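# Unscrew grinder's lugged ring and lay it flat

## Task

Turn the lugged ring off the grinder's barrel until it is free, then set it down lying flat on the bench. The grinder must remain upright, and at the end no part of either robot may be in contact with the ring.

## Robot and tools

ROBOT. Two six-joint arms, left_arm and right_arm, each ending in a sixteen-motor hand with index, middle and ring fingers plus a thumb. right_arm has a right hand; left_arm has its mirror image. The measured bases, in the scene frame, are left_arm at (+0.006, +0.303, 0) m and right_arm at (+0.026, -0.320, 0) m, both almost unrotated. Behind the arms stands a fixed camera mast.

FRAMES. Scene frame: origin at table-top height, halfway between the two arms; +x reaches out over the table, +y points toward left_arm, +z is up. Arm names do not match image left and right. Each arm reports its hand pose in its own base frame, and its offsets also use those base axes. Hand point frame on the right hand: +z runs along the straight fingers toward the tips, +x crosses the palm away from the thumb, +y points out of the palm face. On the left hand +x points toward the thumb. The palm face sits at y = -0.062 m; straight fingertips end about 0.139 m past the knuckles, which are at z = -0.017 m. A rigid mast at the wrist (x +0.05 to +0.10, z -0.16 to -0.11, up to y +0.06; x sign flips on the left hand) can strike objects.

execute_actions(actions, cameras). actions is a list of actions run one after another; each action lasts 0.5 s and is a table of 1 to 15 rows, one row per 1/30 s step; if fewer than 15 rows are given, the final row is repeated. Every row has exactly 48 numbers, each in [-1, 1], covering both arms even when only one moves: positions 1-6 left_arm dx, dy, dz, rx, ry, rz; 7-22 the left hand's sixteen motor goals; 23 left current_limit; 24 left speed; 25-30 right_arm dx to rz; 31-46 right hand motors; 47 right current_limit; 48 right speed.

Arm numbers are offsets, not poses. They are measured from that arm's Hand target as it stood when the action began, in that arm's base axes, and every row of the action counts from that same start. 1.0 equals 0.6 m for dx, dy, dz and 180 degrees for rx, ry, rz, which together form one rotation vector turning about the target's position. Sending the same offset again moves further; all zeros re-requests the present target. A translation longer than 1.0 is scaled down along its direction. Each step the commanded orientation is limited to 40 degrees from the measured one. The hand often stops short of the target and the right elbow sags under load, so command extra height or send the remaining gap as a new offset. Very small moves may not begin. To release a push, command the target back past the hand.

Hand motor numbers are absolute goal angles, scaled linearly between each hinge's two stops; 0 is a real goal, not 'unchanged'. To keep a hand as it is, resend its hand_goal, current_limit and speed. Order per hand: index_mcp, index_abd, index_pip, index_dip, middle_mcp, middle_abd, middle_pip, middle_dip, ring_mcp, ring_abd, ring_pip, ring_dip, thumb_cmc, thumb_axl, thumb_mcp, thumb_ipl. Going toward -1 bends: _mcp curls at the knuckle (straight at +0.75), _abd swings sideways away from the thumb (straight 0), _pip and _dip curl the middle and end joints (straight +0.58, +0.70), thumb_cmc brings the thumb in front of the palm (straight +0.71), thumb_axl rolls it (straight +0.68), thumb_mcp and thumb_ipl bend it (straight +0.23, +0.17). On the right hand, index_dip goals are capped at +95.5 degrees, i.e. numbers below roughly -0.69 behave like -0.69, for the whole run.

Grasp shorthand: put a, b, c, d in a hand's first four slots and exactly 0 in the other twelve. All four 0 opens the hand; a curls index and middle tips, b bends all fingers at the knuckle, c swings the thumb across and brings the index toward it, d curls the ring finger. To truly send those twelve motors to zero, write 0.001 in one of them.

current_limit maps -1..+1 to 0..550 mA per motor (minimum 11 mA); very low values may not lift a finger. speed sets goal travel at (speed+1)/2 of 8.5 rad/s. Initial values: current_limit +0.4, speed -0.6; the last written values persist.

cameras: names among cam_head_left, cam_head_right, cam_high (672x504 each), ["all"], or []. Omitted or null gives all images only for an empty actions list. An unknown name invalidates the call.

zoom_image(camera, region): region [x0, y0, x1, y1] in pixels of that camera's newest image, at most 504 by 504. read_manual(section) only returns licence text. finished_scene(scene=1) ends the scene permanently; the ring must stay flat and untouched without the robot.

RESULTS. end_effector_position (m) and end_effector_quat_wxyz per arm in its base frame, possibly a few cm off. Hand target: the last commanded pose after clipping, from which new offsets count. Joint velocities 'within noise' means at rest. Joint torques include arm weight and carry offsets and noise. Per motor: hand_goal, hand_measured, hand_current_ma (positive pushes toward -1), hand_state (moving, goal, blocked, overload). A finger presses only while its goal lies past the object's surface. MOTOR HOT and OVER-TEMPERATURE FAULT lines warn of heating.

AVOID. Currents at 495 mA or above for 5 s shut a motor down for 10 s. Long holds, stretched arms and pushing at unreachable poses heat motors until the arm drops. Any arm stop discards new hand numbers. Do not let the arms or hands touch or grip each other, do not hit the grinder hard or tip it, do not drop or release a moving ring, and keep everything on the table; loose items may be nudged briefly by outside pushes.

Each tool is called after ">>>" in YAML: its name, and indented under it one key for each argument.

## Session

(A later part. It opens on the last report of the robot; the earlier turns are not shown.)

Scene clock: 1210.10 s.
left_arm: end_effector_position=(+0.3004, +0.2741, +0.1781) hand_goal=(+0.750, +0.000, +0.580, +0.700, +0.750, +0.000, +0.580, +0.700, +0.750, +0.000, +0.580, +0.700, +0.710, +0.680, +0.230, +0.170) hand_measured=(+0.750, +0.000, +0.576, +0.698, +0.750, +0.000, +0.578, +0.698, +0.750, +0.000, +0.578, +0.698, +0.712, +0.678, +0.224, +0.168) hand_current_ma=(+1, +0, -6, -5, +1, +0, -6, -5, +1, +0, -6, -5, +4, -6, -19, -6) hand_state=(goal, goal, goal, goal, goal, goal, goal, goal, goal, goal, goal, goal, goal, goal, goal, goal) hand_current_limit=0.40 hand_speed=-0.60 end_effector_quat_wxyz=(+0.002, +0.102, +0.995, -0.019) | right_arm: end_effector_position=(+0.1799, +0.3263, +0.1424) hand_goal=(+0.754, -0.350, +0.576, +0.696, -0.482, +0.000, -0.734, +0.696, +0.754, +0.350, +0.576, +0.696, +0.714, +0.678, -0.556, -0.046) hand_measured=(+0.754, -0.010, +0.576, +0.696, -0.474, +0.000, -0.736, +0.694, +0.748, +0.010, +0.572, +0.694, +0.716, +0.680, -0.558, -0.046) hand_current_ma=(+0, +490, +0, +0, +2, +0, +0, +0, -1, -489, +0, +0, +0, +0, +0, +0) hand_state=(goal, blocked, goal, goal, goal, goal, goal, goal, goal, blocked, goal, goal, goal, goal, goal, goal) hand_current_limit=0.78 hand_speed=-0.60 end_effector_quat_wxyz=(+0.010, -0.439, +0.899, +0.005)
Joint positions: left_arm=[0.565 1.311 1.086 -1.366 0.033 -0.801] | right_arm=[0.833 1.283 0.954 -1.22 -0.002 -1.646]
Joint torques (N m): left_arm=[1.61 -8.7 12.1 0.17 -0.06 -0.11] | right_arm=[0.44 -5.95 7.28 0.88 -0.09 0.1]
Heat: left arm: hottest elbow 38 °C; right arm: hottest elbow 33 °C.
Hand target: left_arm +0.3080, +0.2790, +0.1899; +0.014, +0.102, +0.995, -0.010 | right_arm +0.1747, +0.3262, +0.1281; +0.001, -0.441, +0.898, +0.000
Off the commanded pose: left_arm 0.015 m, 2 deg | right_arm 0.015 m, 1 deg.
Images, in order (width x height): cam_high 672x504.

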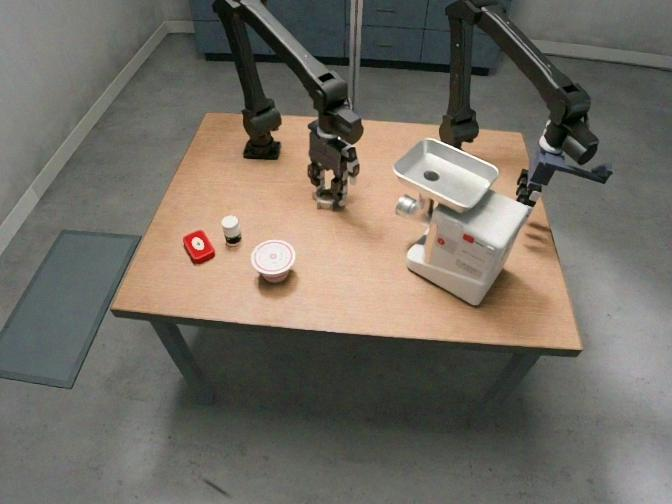

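>>> execute_actions:
  actions:
    - [[0,0,0,0,0,0,0,0,0,0,0,0,0,0,0,0,0,0,0,0,0,0,0.4,-0.6,0,0,-0.01,0,0,0,0.754,-0.35,0.576,0.696,-0.483,0,-0.734,0.696,0.754,0.35,0.576,0.696,0.714,0.678,-0.557,-0.046,0.78,-0.6]]
  cameras: ["cam_high"]

>>> zoom_image:
  camera: "cam_high"
  region: [305, 170, 355, 220]

Scene clock: 1215.43 s.
left_arm: end_effector_position=(+0.3004, +0.2741, +0.1781) hand_goal=(+0.750, +0.000, +0.580, +0.700, +0.750, +0.000, +0.580, +0.700, +0.750, +0.000, +0.580, +0.700, +0.710, +0.680, +0.230, +0.170) hand_measured=(+0.750, +0.000, +0.576, +0.698, +0.750, +0.000, +0.578, +0.698, +0.750, +0.000, +0.578, +0.698, +0.712, +0.678, +0.224, +0.168) hand_current_ma=(+1, +0, -6, -5, +1, +0, -6, -5, +1, +0, -6, -5, +4, -6, -19, -6) hand_state=(goal, goal, goal, goal, goal, goal, goal, goal, goal, goal, goal, goal, goal, goal, goal, goal) hand_current_limit=0.40 hand_speed=-0.60 end_effector_quat_wxyz=(+0.002, +0.102, +0.995, -0.019) | right_arm: end_effector_position=(+0.1802, +0.3266, +0.1412) hand_goal=(+0.754, -0.350, +0.576, +0.696, -0.482, +0.000, -0.734, +0.696, +0.754, +0.350, +0.576, +0.696, +0.714, +0.678, -0.556, -0.046) hand_measured=(+0.754, -0.010, +0.576, +0.696, -0.474, +0.000, -0.736, +0.694, +0.748, +0.010, +0.572, +0.694, +0.716, +0.680, -0.558, -0.046) hand_current_ma=(+0, +489, +0, +0, +2, +0, +0, +0, -1, -489, +0, +0, +0, +0, +0, +0) hand_state=(goal, blocked, goal, goal, goal, goal, goal, goal, goal, blocked, goal, goal, goal, goal, goal, goal) hand_current_limit=0.78 hand_speed=-0.60 end_effector_quat_wxyz=(+0.011, -0.439, +0.898, +0.006)
Joint positions: left_arm=[0.565 1.311 1.086 -1.366 0.033 -0.801] | right_arm=[0.833 1.283 0.95 -1.213 -0.002 -1.646]
Joint torques (N m): left_arm=[1.61 -8.64 12.1 0.18 -0.07 -0.11] | right_arm=[0.32 -5.6 6.71 1.5 -0.08 0.11]
Heat: left arm: hottest elbow 38 °C; right arm: hottest elbow 32 °C.
Hand target: left_arm +0.3080, +0.2790, +0.1899; +0.014, +0.102, +0.995, -0.010 | right_arm +0.1746, +0.3261, +0.1221; +0.001, -0.441, +0.898, +0.000
Off the commanded pose: left_arm 0.015 m, 2 deg | right_arm 0.020 m, 1 deg.
Images, in order (width x height): cam_high 672x504.

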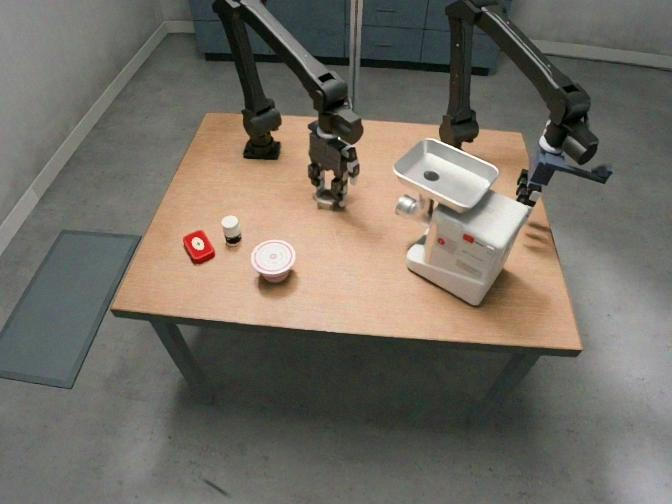

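Scaled by 10.080 from the camera's 672x504 image, which has a finer 960x720 frame.

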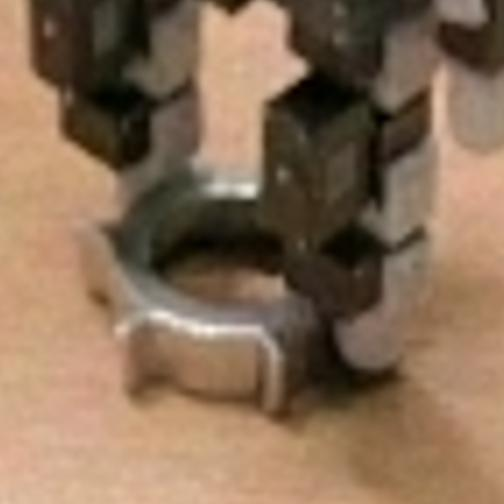

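>>> execute_actions:
  actions:
    - [[0,0,0,0,0,0,0,0,0,0,0,0,0,0,0,0,0,0,0,0,0,0,0.4,-0.6,0,0,0.02,0,0,0,0.754,-0.2,0.576,0.696,-0.483,0,-0.734,0.696,0.754,0.2,0.576,0.696,0.714,0.678,-0.557,-0.046,0.78,-0.6]]
    - [[0,0,0,0,0,0,0,0,0,0,0,0,0,0,0,0,0,0,0,0,0,0,0.4,-0.6,0,0,0,0,0,0,0.754,-0.03,0.576,0.696,-0.483,0,-0.734,0.696,0.754,0.03,0.576,0.696,0.714,0.678,-0.557,-0.046,0.78,-0.8]]
  cameras: ["cam_high"]

>>> zoom_image:
  camera: "cam_high"
  region: [305, 170, 355, 220]

Scene clock: 1233.70 s.
left_arm: end_effector_position=(+0.3004, +0.2741, +0.1781) hand_goal=(+0.750, +0.000, +0.580, +0.700, +0.750, +0.000, +0.580, +0.700, +0.750, +0.000, +0.580, +0.700, +0.710, +0.680, +0.230, +0.170) hand_measured=(+0.750, +0.000, +0.576, +0.698, +0.750, +0.000, +0.578, +0.698, +0.750, +0.000, +0.578, +0.698, +0.712, +0.678, +0.224, +0.168) hand_current_ma=(+1, +0, -6, -5, +1, +0, -6, -5, +1, +0, -6, -5, +4, -6, -19, -6) hand_state=(goal, goal, goal, goal, goal, goal, goal, goal, goal, goal, goal, goal, goal, goal, goal, goal) hand_current_limit=0.40 hand_speed=-0.60 end_effector_quat_wxyz=(+0.002, +0.102, +0.995, -0.019) | right_arm: end_effector_position=(+0.1800, +0.3264, +0.1413) hand_goal=(+0.754, -0.030, +0.576, +0.696, -0.482, +0.000, -0.734, +0.696, +0.754, +0.030, +0.576, +0.696, +0.714, +0.678, -0.556, -0.046) hand_measured=(+0.754, +0.008, +0.576, +0.696, -0.474, +0.000, -0.736, +0.694, +0.748, -0.004, +0.572, +0.694, +0.716, +0.680, -0.558, -0.046) hand_current_ma=(+0, +20, +0, +0, +2, +0, +0, +0, -1, -17, +0, +0, +0, +0, +0, +0) hand_state=(goal, blocked, goal, goal, goal, goal, goal, goal, goal, blocked, goal, goal, goal, goal, goal, goal) hand_current_limit=0.78 hand_speed=-0.80 end_effector_quat_wxyz=(+0.011, -0.439, +0.899, +0.005)
Joint positions: left_arm=[0.565 1.311 1.086 -1.366 0.033 -0.801] | right_arm=[0.833 1.282 0.95 -1.214 -0.002 -1.646]
Joint torques (N m): left_arm=[1.61 -8.7 12.11 0.17 -0.06 -0.11] | right_arm=[-0.03 -6.53 8.47 0.2 -0.05 0.11]
Heat: left arm: hottest elbow 38 °C; right arm: hottest elbow 32 °C.
Hand target: left_arm +0.3080, +0.2790, +0.1899; +0.014, +0.102, +0.995, -0.010 | right_arm +0.1746, +0.3261, +0.1341; +0.001, -0.441, +0.898, +0.000
Off the commanded pose: left_arm 0.015 m, 2 deg | right_arm 0.009 m, 1 deg.
Images, in order (width x height): cam_high 672x504.

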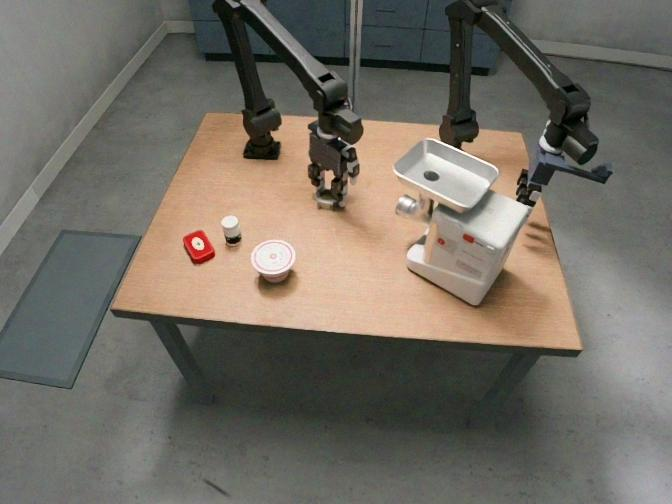

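Scaled by 10.080 from the camera's 672x504 image, which has a finer 960x720 frame.

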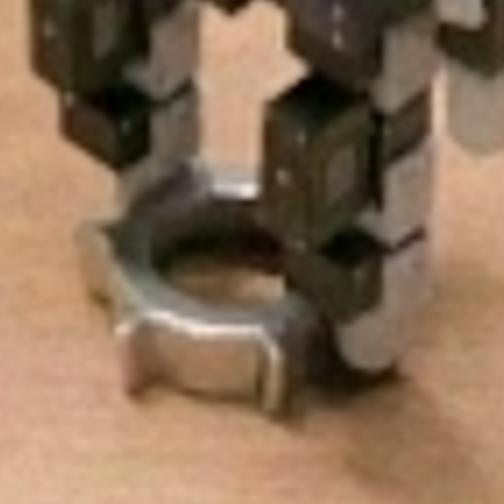

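>>> execute_actions:
  actions:
    - [[0,0,0,0,0,0,0,0,0,0,0,0,0,0,0,0,0,0,0,0,0,0,0.4,-0.6,0,0,0,0,0,0,0.754,0.06,0.576,0.696,-0.483,0,-0.734,0.696,0.754,-0.06,0.576,0.696,0.714,0.678,-0.557,-0.046,0.78,-0.93]]
  cameras: ["cam_high"]

>>> zoom_image:
  camera: "cam_high"
  region: [305, 170, 355, 220]

Scene clock: 1236.60 s.
left_arm: end_effector_position=(+0.3004, +0.2741, +0.1781) hand_goal=(+0.750, +0.000, +0.580, +0.700, +0.750, +0.000, +0.580, +0.700, +0.750, +0.000, +0.580, +0.700, +0.710, +0.680, +0.230, +0.170) hand_measured=(+0.750, +0.000, +0.576, +0.698, +0.750, +0.000, +0.578, +0.698, +0.750, +0.000, +0.578, +0.698, +0.712, +0.678, +0.224, +0.168) hand_current_ma=(+1, +0, -6, -5, +1, +0, -6, -5, +1, +0, -6, -5, +4, -6, -19, -6) hand_state=(goal, goal, goal, goal, goal, goal, goal, goal, goal, goal, goal, goal, goal, goal, goal, goal) hand_current_limit=0.40 hand_speed=-0.60 end_effector_quat_wxyz=(+0.002, +0.102, +0.995, -0.019) | right_arm: end_effector_position=(+0.1800, +0.3264, +0.1413) hand_goal=(+0.754, +0.060, +0.576, +0.696, -0.482, +0.000, -0.734, +0.696, +0.754, -0.060, +0.576, +0.696, +0.714, +0.678, -0.556, -0.046) hand_measured=(+0.754, +0.056, +0.576, +0.696, -0.474, +0.000, -0.736, +0.694, +0.750, -0.056, +0.572, +0.694, +0.716, +0.680, -0.558, -0.046) hand_current_ma=(+0, +0, +0, +0, +2, +0, +0, +0, -1, +0, +0, +0, +0, +0, +0, +0) hand_state=(goal, goal, goal, goal, goal, goal, goal, goal, goal, goal, goal, goal, goal, goal, goal, goal) hand_current_limit=0.78 hand_speed=-0.93 end_effector_quat_wxyz=(+0.011, -0.439, +0.899, +0.005)
Joint positions: left_arm=[0.565 1.311 1.086 -1.366 0.033 -0.801] | right_arm=[0.833 1.282 0.95 -1.214 -0.002 -1.646]
Joint torques (N m): left_arm=[1.61 -8.7 12.1 0.17 -0.07 -0.11] | right_arm=[0.5 -6.07 8.55 0.31 -0.08 0.09]
Heat: left arm: hottest elbow 38 °C; right arm: hottest elbow 32 °C.
Hand target: left_arm +0.3080, +0.2790, +0.1899; +0.014, +0.102, +0.995, -0.010 | right_arm +0.1746, +0.3261, +0.1341; +0.001, -0.441, +0.898, +0.000
Off the commanded pose: left_arm 0.015 m, 2 deg | right_arm 0.009 m, 1 deg.
Images, in order (width x height): cam_high 672x504.

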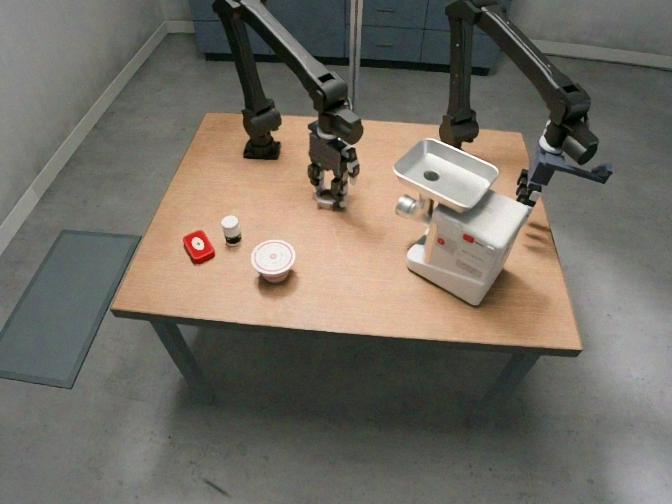

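Scaled by 10.080 from the camera's 672x504 image, which has a finer 960x720 frame.

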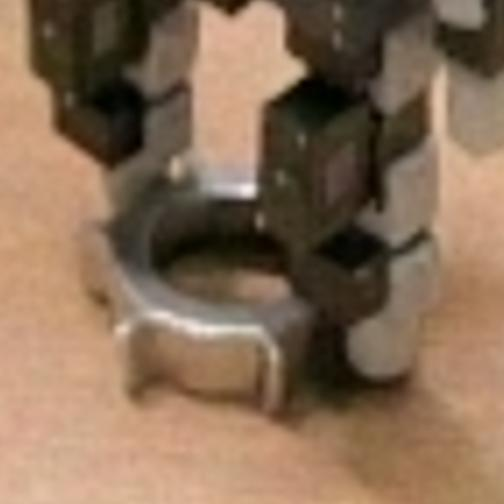

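>>> execute_actions:
  actions:
    - [[0,0,0,0,0,0,0,0,0,0,0,0,0,0,0,0,0,0,0,0,0,0,0.4,-0.6,0,0,0,0,0,0,0.754,0.23,0.576,0.696,-0.483,0,-0.734,0.696,0.754,-0.23,0.576,0.696,0.714,0.678,-0.557,-0.046,0.6,-0.85]]
    - [[0,0,0,0,0,0,0,0,0,0,0,0,0,0,0,0,0,0,0,0,0,0,0.4,-0.6,0.007,-0.003,0.04,0,0,0,0.754,0.23,0.576,0.696,-0.483,0,-0.734,0.696,0.754,-0.23,0.576,0.696,0.714,0.678,-0.557,-0.046,0.6,-0.85]]
    - [[0,0,0,0,0,0,0,0,0,0,0,0,0,0,0,0,0,0,0,0,0,0,0.4,-0.6,0,0,0.03,0,0,0,0.754,0.23,0.576,0.696,-0.483,0,-0.734,0.696,0.754,-0.23,0.576,0.696,0.714,0.678,-0.557,-0.046,0.6,-0.85]]
  cameras: ["cam_high"]

>>> zoom_image:
  camera: "cam_high"
  region: [295, 150, 375, 230]

Scene clock: 1242.33 s.
left_arm: end_effector_position=(+0.3004, +0.2741, +0.1781) hand_goal=(+0.750, +0.000, +0.580, +0.700, +0.750, +0.000, +0.580, +0.700, +0.750, +0.000, +0.580, +0.700, +0.710, +0.680, +0.230, +0.170) hand_measured=(+0.750, +0.000, +0.576, +0.698, +0.750, +0.000, +0.578, +0.698, +0.750, +0.000, +0.578, +0.698, +0.712, +0.678, +0.224, +0.168) hand_current_ma=(+1, +0, -6, -5, +1, +0, -6, -5, +1, +0, -6, -5, +4, -6, -19, -6) hand_state=(goal, goal, goal, goal, goal, goal, goal, goal, goal, goal, goal, goal, goal, goal, goal, goal) hand_current_limit=0.40 hand_speed=-0.60 end_effector_quat_wxyz=(+0.002, +0.102, +0.995, -0.019) | right_arm: end_effector_position=(+0.1666, +0.3116, +0.1515) hand_goal=(+0.754, +0.230, +0.576, +0.696, -0.482, +0.000, -0.734, +0.696, +0.754, -0.230, +0.576, +0.696, +0.714, +0.678, -0.556, -0.046) hand_measured=(+0.754, +0.232, +0.576, +0.696, -0.474, +0.000, -0.736, +0.694, +0.750, -0.226, +0.572, +0.694, +0.716, +0.680, -0.558, -0.046) hand_current_ma=(+0, +0, +0, +0, +2, +0, +0, +0, +0, +0, +0, +0, +0, +0, +0, +0) hand_state=(goal, goal, goal, goal, goal, goal, goal, goal, goal, goal, goal, goal, goal, goal, goal, goal) hand_current_limit=0.60 hand_speed=-0.85 end_effector_quat_wxyz=(-0.026, -0.438, +0.898, -0.009)
Joint positions: left_arm=[0.565 1.311 1.086 -1.366 0.033 -0.801] | right_arm=[0.833 1.272 0.972 -1.326 -0.002 -1.646]
Joint torques (N m): left_arm=[1.61 -8.7 12.11 0.18 -0.06 -0.11] | right_arm=[-0.26 -8.12 13.74 -0.06 -0.05 -0.02]
Heat: left arm: hottest elbow 38 °C; right arm: hottest elbow 32 °C.
Hand target: left_arm +0.3080, +0.2790, +0.1899; +0.014, +0.102, +0.995, -0.010 | right_arm +0.1789, +0.3245, +0.1762; +0.001, -0.441, +0.898, +0.000
Off the commanded pose: left_arm 0.015 m, 2 deg | right_arm 0.030 m, 3 deg.
Images, in order (width x height): cam_high 672x504.

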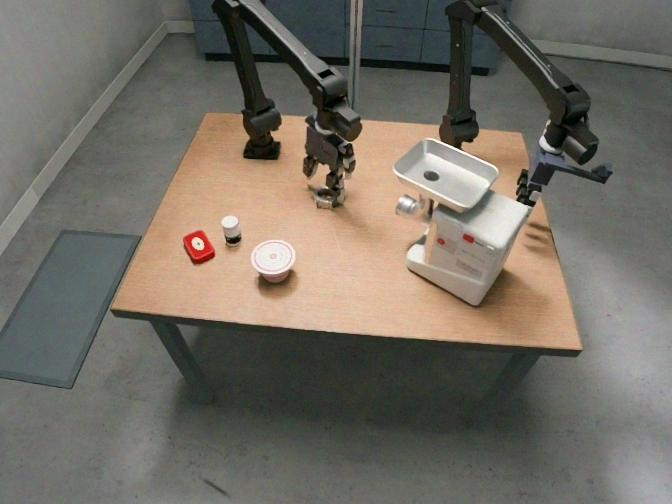

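Scaled by 6.300 from the camera's 672x504 image, which has a finer 960x720 frame.

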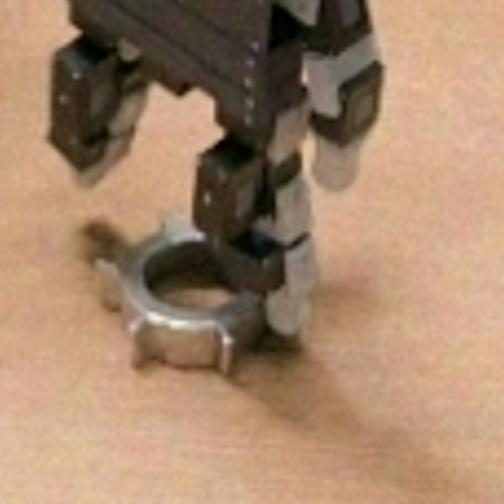

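>>> execute_actions:
  actions:
    - [[0,0,0,0,0,0,0,0,0,0,0,0,0,0,0,0,0,0,0,0,0,0,0.4,-0.6,0.0095,0.0137,0.02,0.0183,-0.0126,0,0.754,0.3,0.576,0.696,-0.483,0,-0.734,0.696,0.754,-0.23,0.576,0.696,0.714,0.678,-0.557,-0.046,0.6,-0.85]]
  cameras: ["cam_high"]

>>> zoom_image:
  camera: "cam_high"
  region: [295, 150, 375, 230]

Scene clock: 1247.47 s.
left_arm: end_effector_position=(+0.3004, +0.2741, +0.1781) hand_goal=(+0.750, +0.000, +0.580, +0.700, +0.750, +0.000, +0.580, +0.700, +0.750, +0.000, +0.580, +0.700, +0.710, +0.680, +0.230, +0.170) hand_measured=(+0.750, +0.000, +0.576, +0.698, +0.750, +0.000, +0.578, +0.698, +0.750, +0.000, +0.578, +0.698, +0.712, +0.678, +0.224, +0.168) hand_current_ma=(+1, +0, -6, -5, +1, +0, -6, -5, +1, +0, -6, -5, +4, -6, -19, -6) hand_state=(goal, goal, goal, goal, goal, goal, goal, goal, goal, goal, goal, goal, goal, goal, goal, goal) hand_current_limit=0.40 hand_speed=-0.60 end_effector_quat_wxyz=(+0.002, +0.102, +0.995, -0.019) | right_arm: end_effector_position=(+0.1694, +0.3156, +0.1636) hand_goal=(+0.754, +0.300, +0.576, +0.696, -0.482, +0.000, -0.734, +0.696, +0.754, -0.230, +0.576, +0.696, +0.714, +0.678, -0.556, -0.046) hand_measured=(+0.754, +0.296, +0.576, +0.696, -0.474, +0.000, -0.736, +0.694, +0.750, -0.226, +0.572, +0.694, +0.716, +0.680, -0.558, -0.046) hand_current_ma=(+0, +0, +0, +0, +2, +0, +0, +0, +0, +0, +0, +0, +0, +0, +0, +0) hand_state=(goal, goal, goal, goal, goal, goal, goal, goal, goal, goal, goal, goal, goal, goal, goal, goal) hand_current_limit=0.60 hand_speed=-0.85 end_effector_quat_wxyz=(-0.003, -0.439, +0.899, +0.002)
Joint positions: left_arm=[0.565 1.311 1.086 -1.366 0.033 -0.801] | right_arm=[0.833 1.241 0.976 -1.309 -0.006 -1.646]
Joint torques (N m): left_arm=[1.61 -8.7 12.1 0.17 -0.06 -0.11] | right_arm=[-0.67 -7.3 13.78 0.76 -0.27 -0.02]
Heat: left arm: hottest elbow 38 °C; right arm: hottest elbow 33 °C.
Hand target: left_arm +0.3080, +0.2790, +0.1899; +0.014, +0.102, +0.995, -0.010 | right_arm +0.1845, +0.3326, +0.1882; +0.031, -0.440, +0.897, +0.017
Off the commanded pose: left_arm 0.015 m, 2 deg | right_arm 0.034 m, 4 deg.
Images, in order (width x height): cam_high 672x504.

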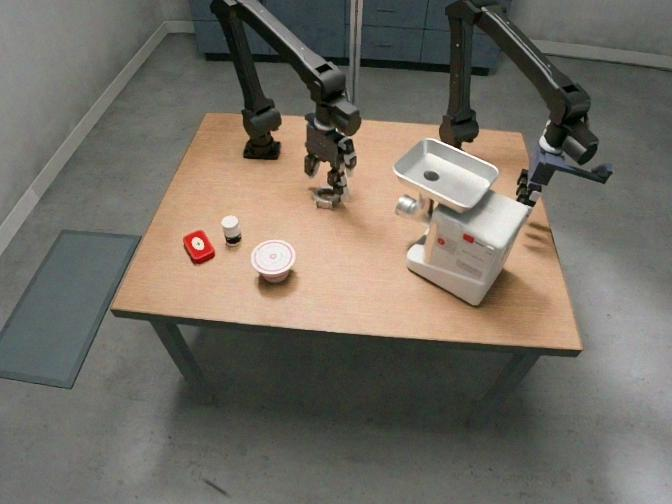

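Scaled by 6.300 from the camera's 672x504 image, which has a finer 960x720 frame.

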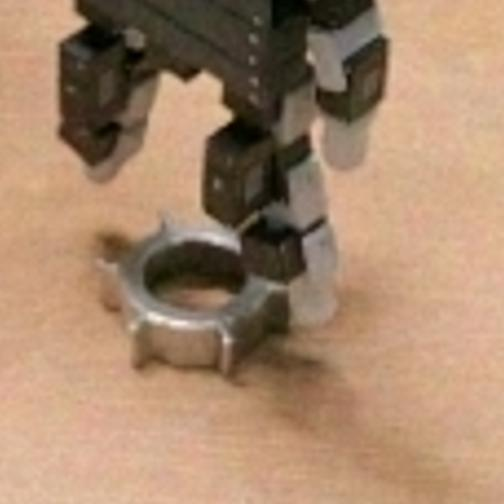

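>>> execute_actions:
  actions:
    - [[0,0,0,0,0,0,0,0,0,0,0,0,0,0,0,0,0,0,0,0,0,0,0.4,-0.6,0.003,0.004,0.04,0,0,0,0.754,0.3,0.576,0.696,-0.483,0,-0.734,0.696,0.754,-0.23,0.576,0.696,0.714,0.678,-0.557,-0.046,0.6,-0.85]]
    - [[0,0,0,0,0,0,0,0,0,0,0,0,0,0,0,0,0,0,0,0,0,0,0.4,-0.6,0,0,0.06,0,0,0,0.754,0.3,0.576,0.696,-0.483,0,-0.734,0.696,0.754,-0.23,0.576,0.696,0.714,0.678,-0.557,-0.046,0.6,-0.85]]
    - [[0,0,0,0,0,0,0,0,0,0,0,0,0,0,0,0,0,0,0,0,0,0,0.4,-0.6,0,0,0.08,0,0,0,0.754,0.3,0.576,0.696,-0.483,0,-0.734,0.696,0.754,-0.23,0.576,0.696,0.714,0.678,-0.557,-0.046,0.6,-0.85]]
  cameras: ["all"]

>>> zoom_image:
  camera: "cam_high"
  region: [295, 150, 375, 230]

>>> zoom_image:
  camera: "cam_head_left"
  region: [360, 220, 440, 300]

Scene clock: 1252.40 s.
left_arm: end_effector_position=(+0.3004, +0.2741, +0.1781) hand_goal=(+0.750, +0.000, +0.580, +0.700, +0.750, +0.000, +0.580, +0.700, +0.750, +0.000, +0.580, +0.700, +0.710, +0.680, +0.230, +0.170) hand_measured=(+0.750, +0.000, +0.576, +0.698, +0.750, +0.000, +0.578, +0.698, +0.750, +0.000, +0.578, +0.698, +0.712, +0.678, +0.224, +0.168) hand_current_ma=(+1, +0, -6, -5, +1, +0, -6, -5, +1, +0, -6, -5, +4, -6, -19, -6) hand_state=(goal, goal, goal, goal, goal, goal, goal, goal, goal, goal, goal, goal, goal, goal, goal, goal) hand_current_limit=0.40 hand_speed=-0.60 end_effector_quat_wxyz=(+0.002, +0.102, +0.995, -0.019) | right_arm: end_effector_position=(+0.1811, +0.3289, +0.2776) hand_goal=(+0.754, +0.300, +0.576, +0.696, -0.482, +0.000, -0.734, +0.696, +0.754, -0.230, +0.576, +0.696, +0.714, +0.678, -0.556, -0.046) hand_measured=(+0.754, +0.296, +0.576, +0.696, -0.472, +0.000, -0.736, +0.694, +0.750, -0.228, +0.572, +0.694, +0.716, +0.680, -0.558, -0.046) hand_current_ma=(+0, +0, +0, +0, +2, +0, +0, +0, +0, +0, +0, +0, +0, +0, +0, +0) hand_state=(goal, goal, goal, goal, goal, goal, goal, goal, goal, goal, goal, goal, goal, goal, goal, goal) hand_current_limit=0.60 hand_speed=-0.85 end_effector_quat_wxyz=(+0.016, -0.439, +0.898, +0.010)
Joint positions: left_arm=[0.565 1.311 1.086 -1.366 0.033 -0.801] | right_arm=[0.833 1.228 1.264 -1.571 -0.007 -1.646]
Joint torques (N m): left_arm=[1.61 -8.7 12.11 0.18 -0.06 -0.11] | right_arm=[-0.09 -7.06 13.52 0.08 -0.25 -0.01]
Heat: left arm: hottest elbow 38 °C; right arm: hottest elbow 33 °C.
Hand target: left_arm +0.3080, +0.2790, +0.1899; +0.014, +0.102, +0.995, -0.010 | right_arm +0.1864, +0.3350, +0.2961; +0.031, -0.440, +0.897, +0.017
Off the commanded pose: left_arm 0.015 m, 2 deg | right_arm 0.020 m, 2 deg.

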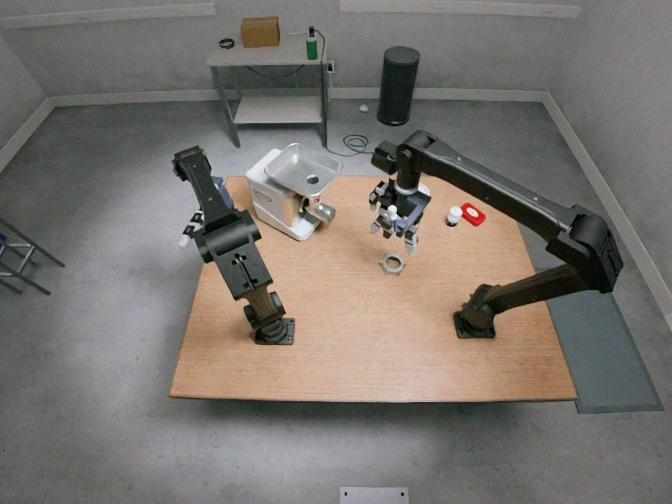

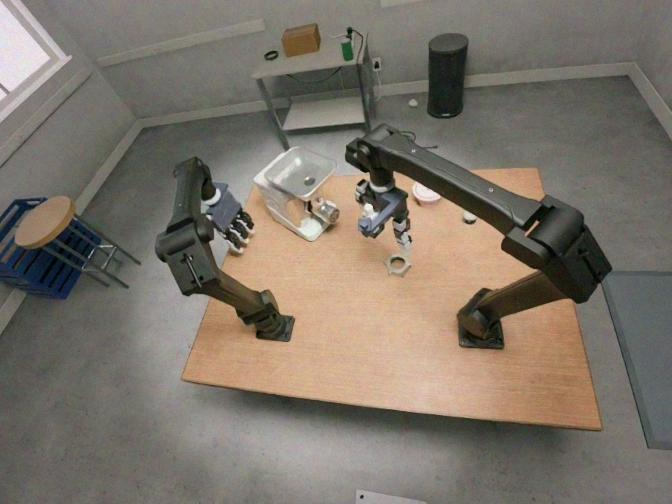

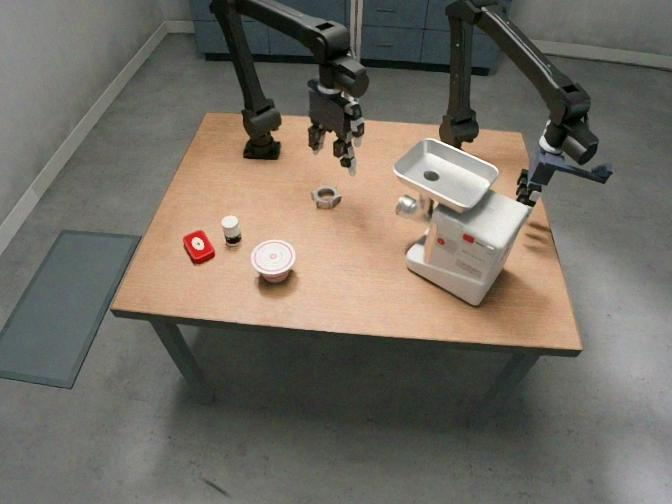

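Scaled by 6.300 from the camera's 672x504 image, which has a finer 960x720 frame.

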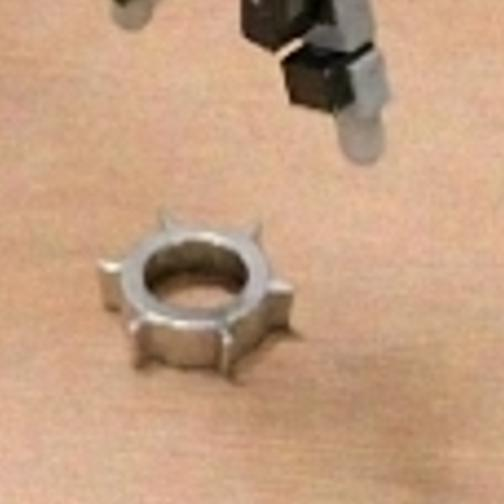

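Scaled by 6.300 from the camera's 672x504 image, which has a finer 960x720 frame.

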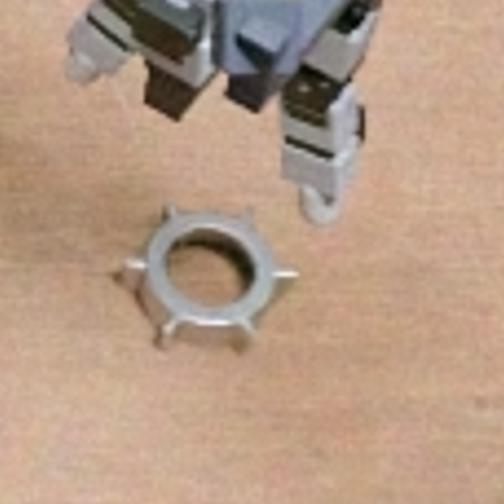

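>>> finished_scene:

The scene is finished: the task was done.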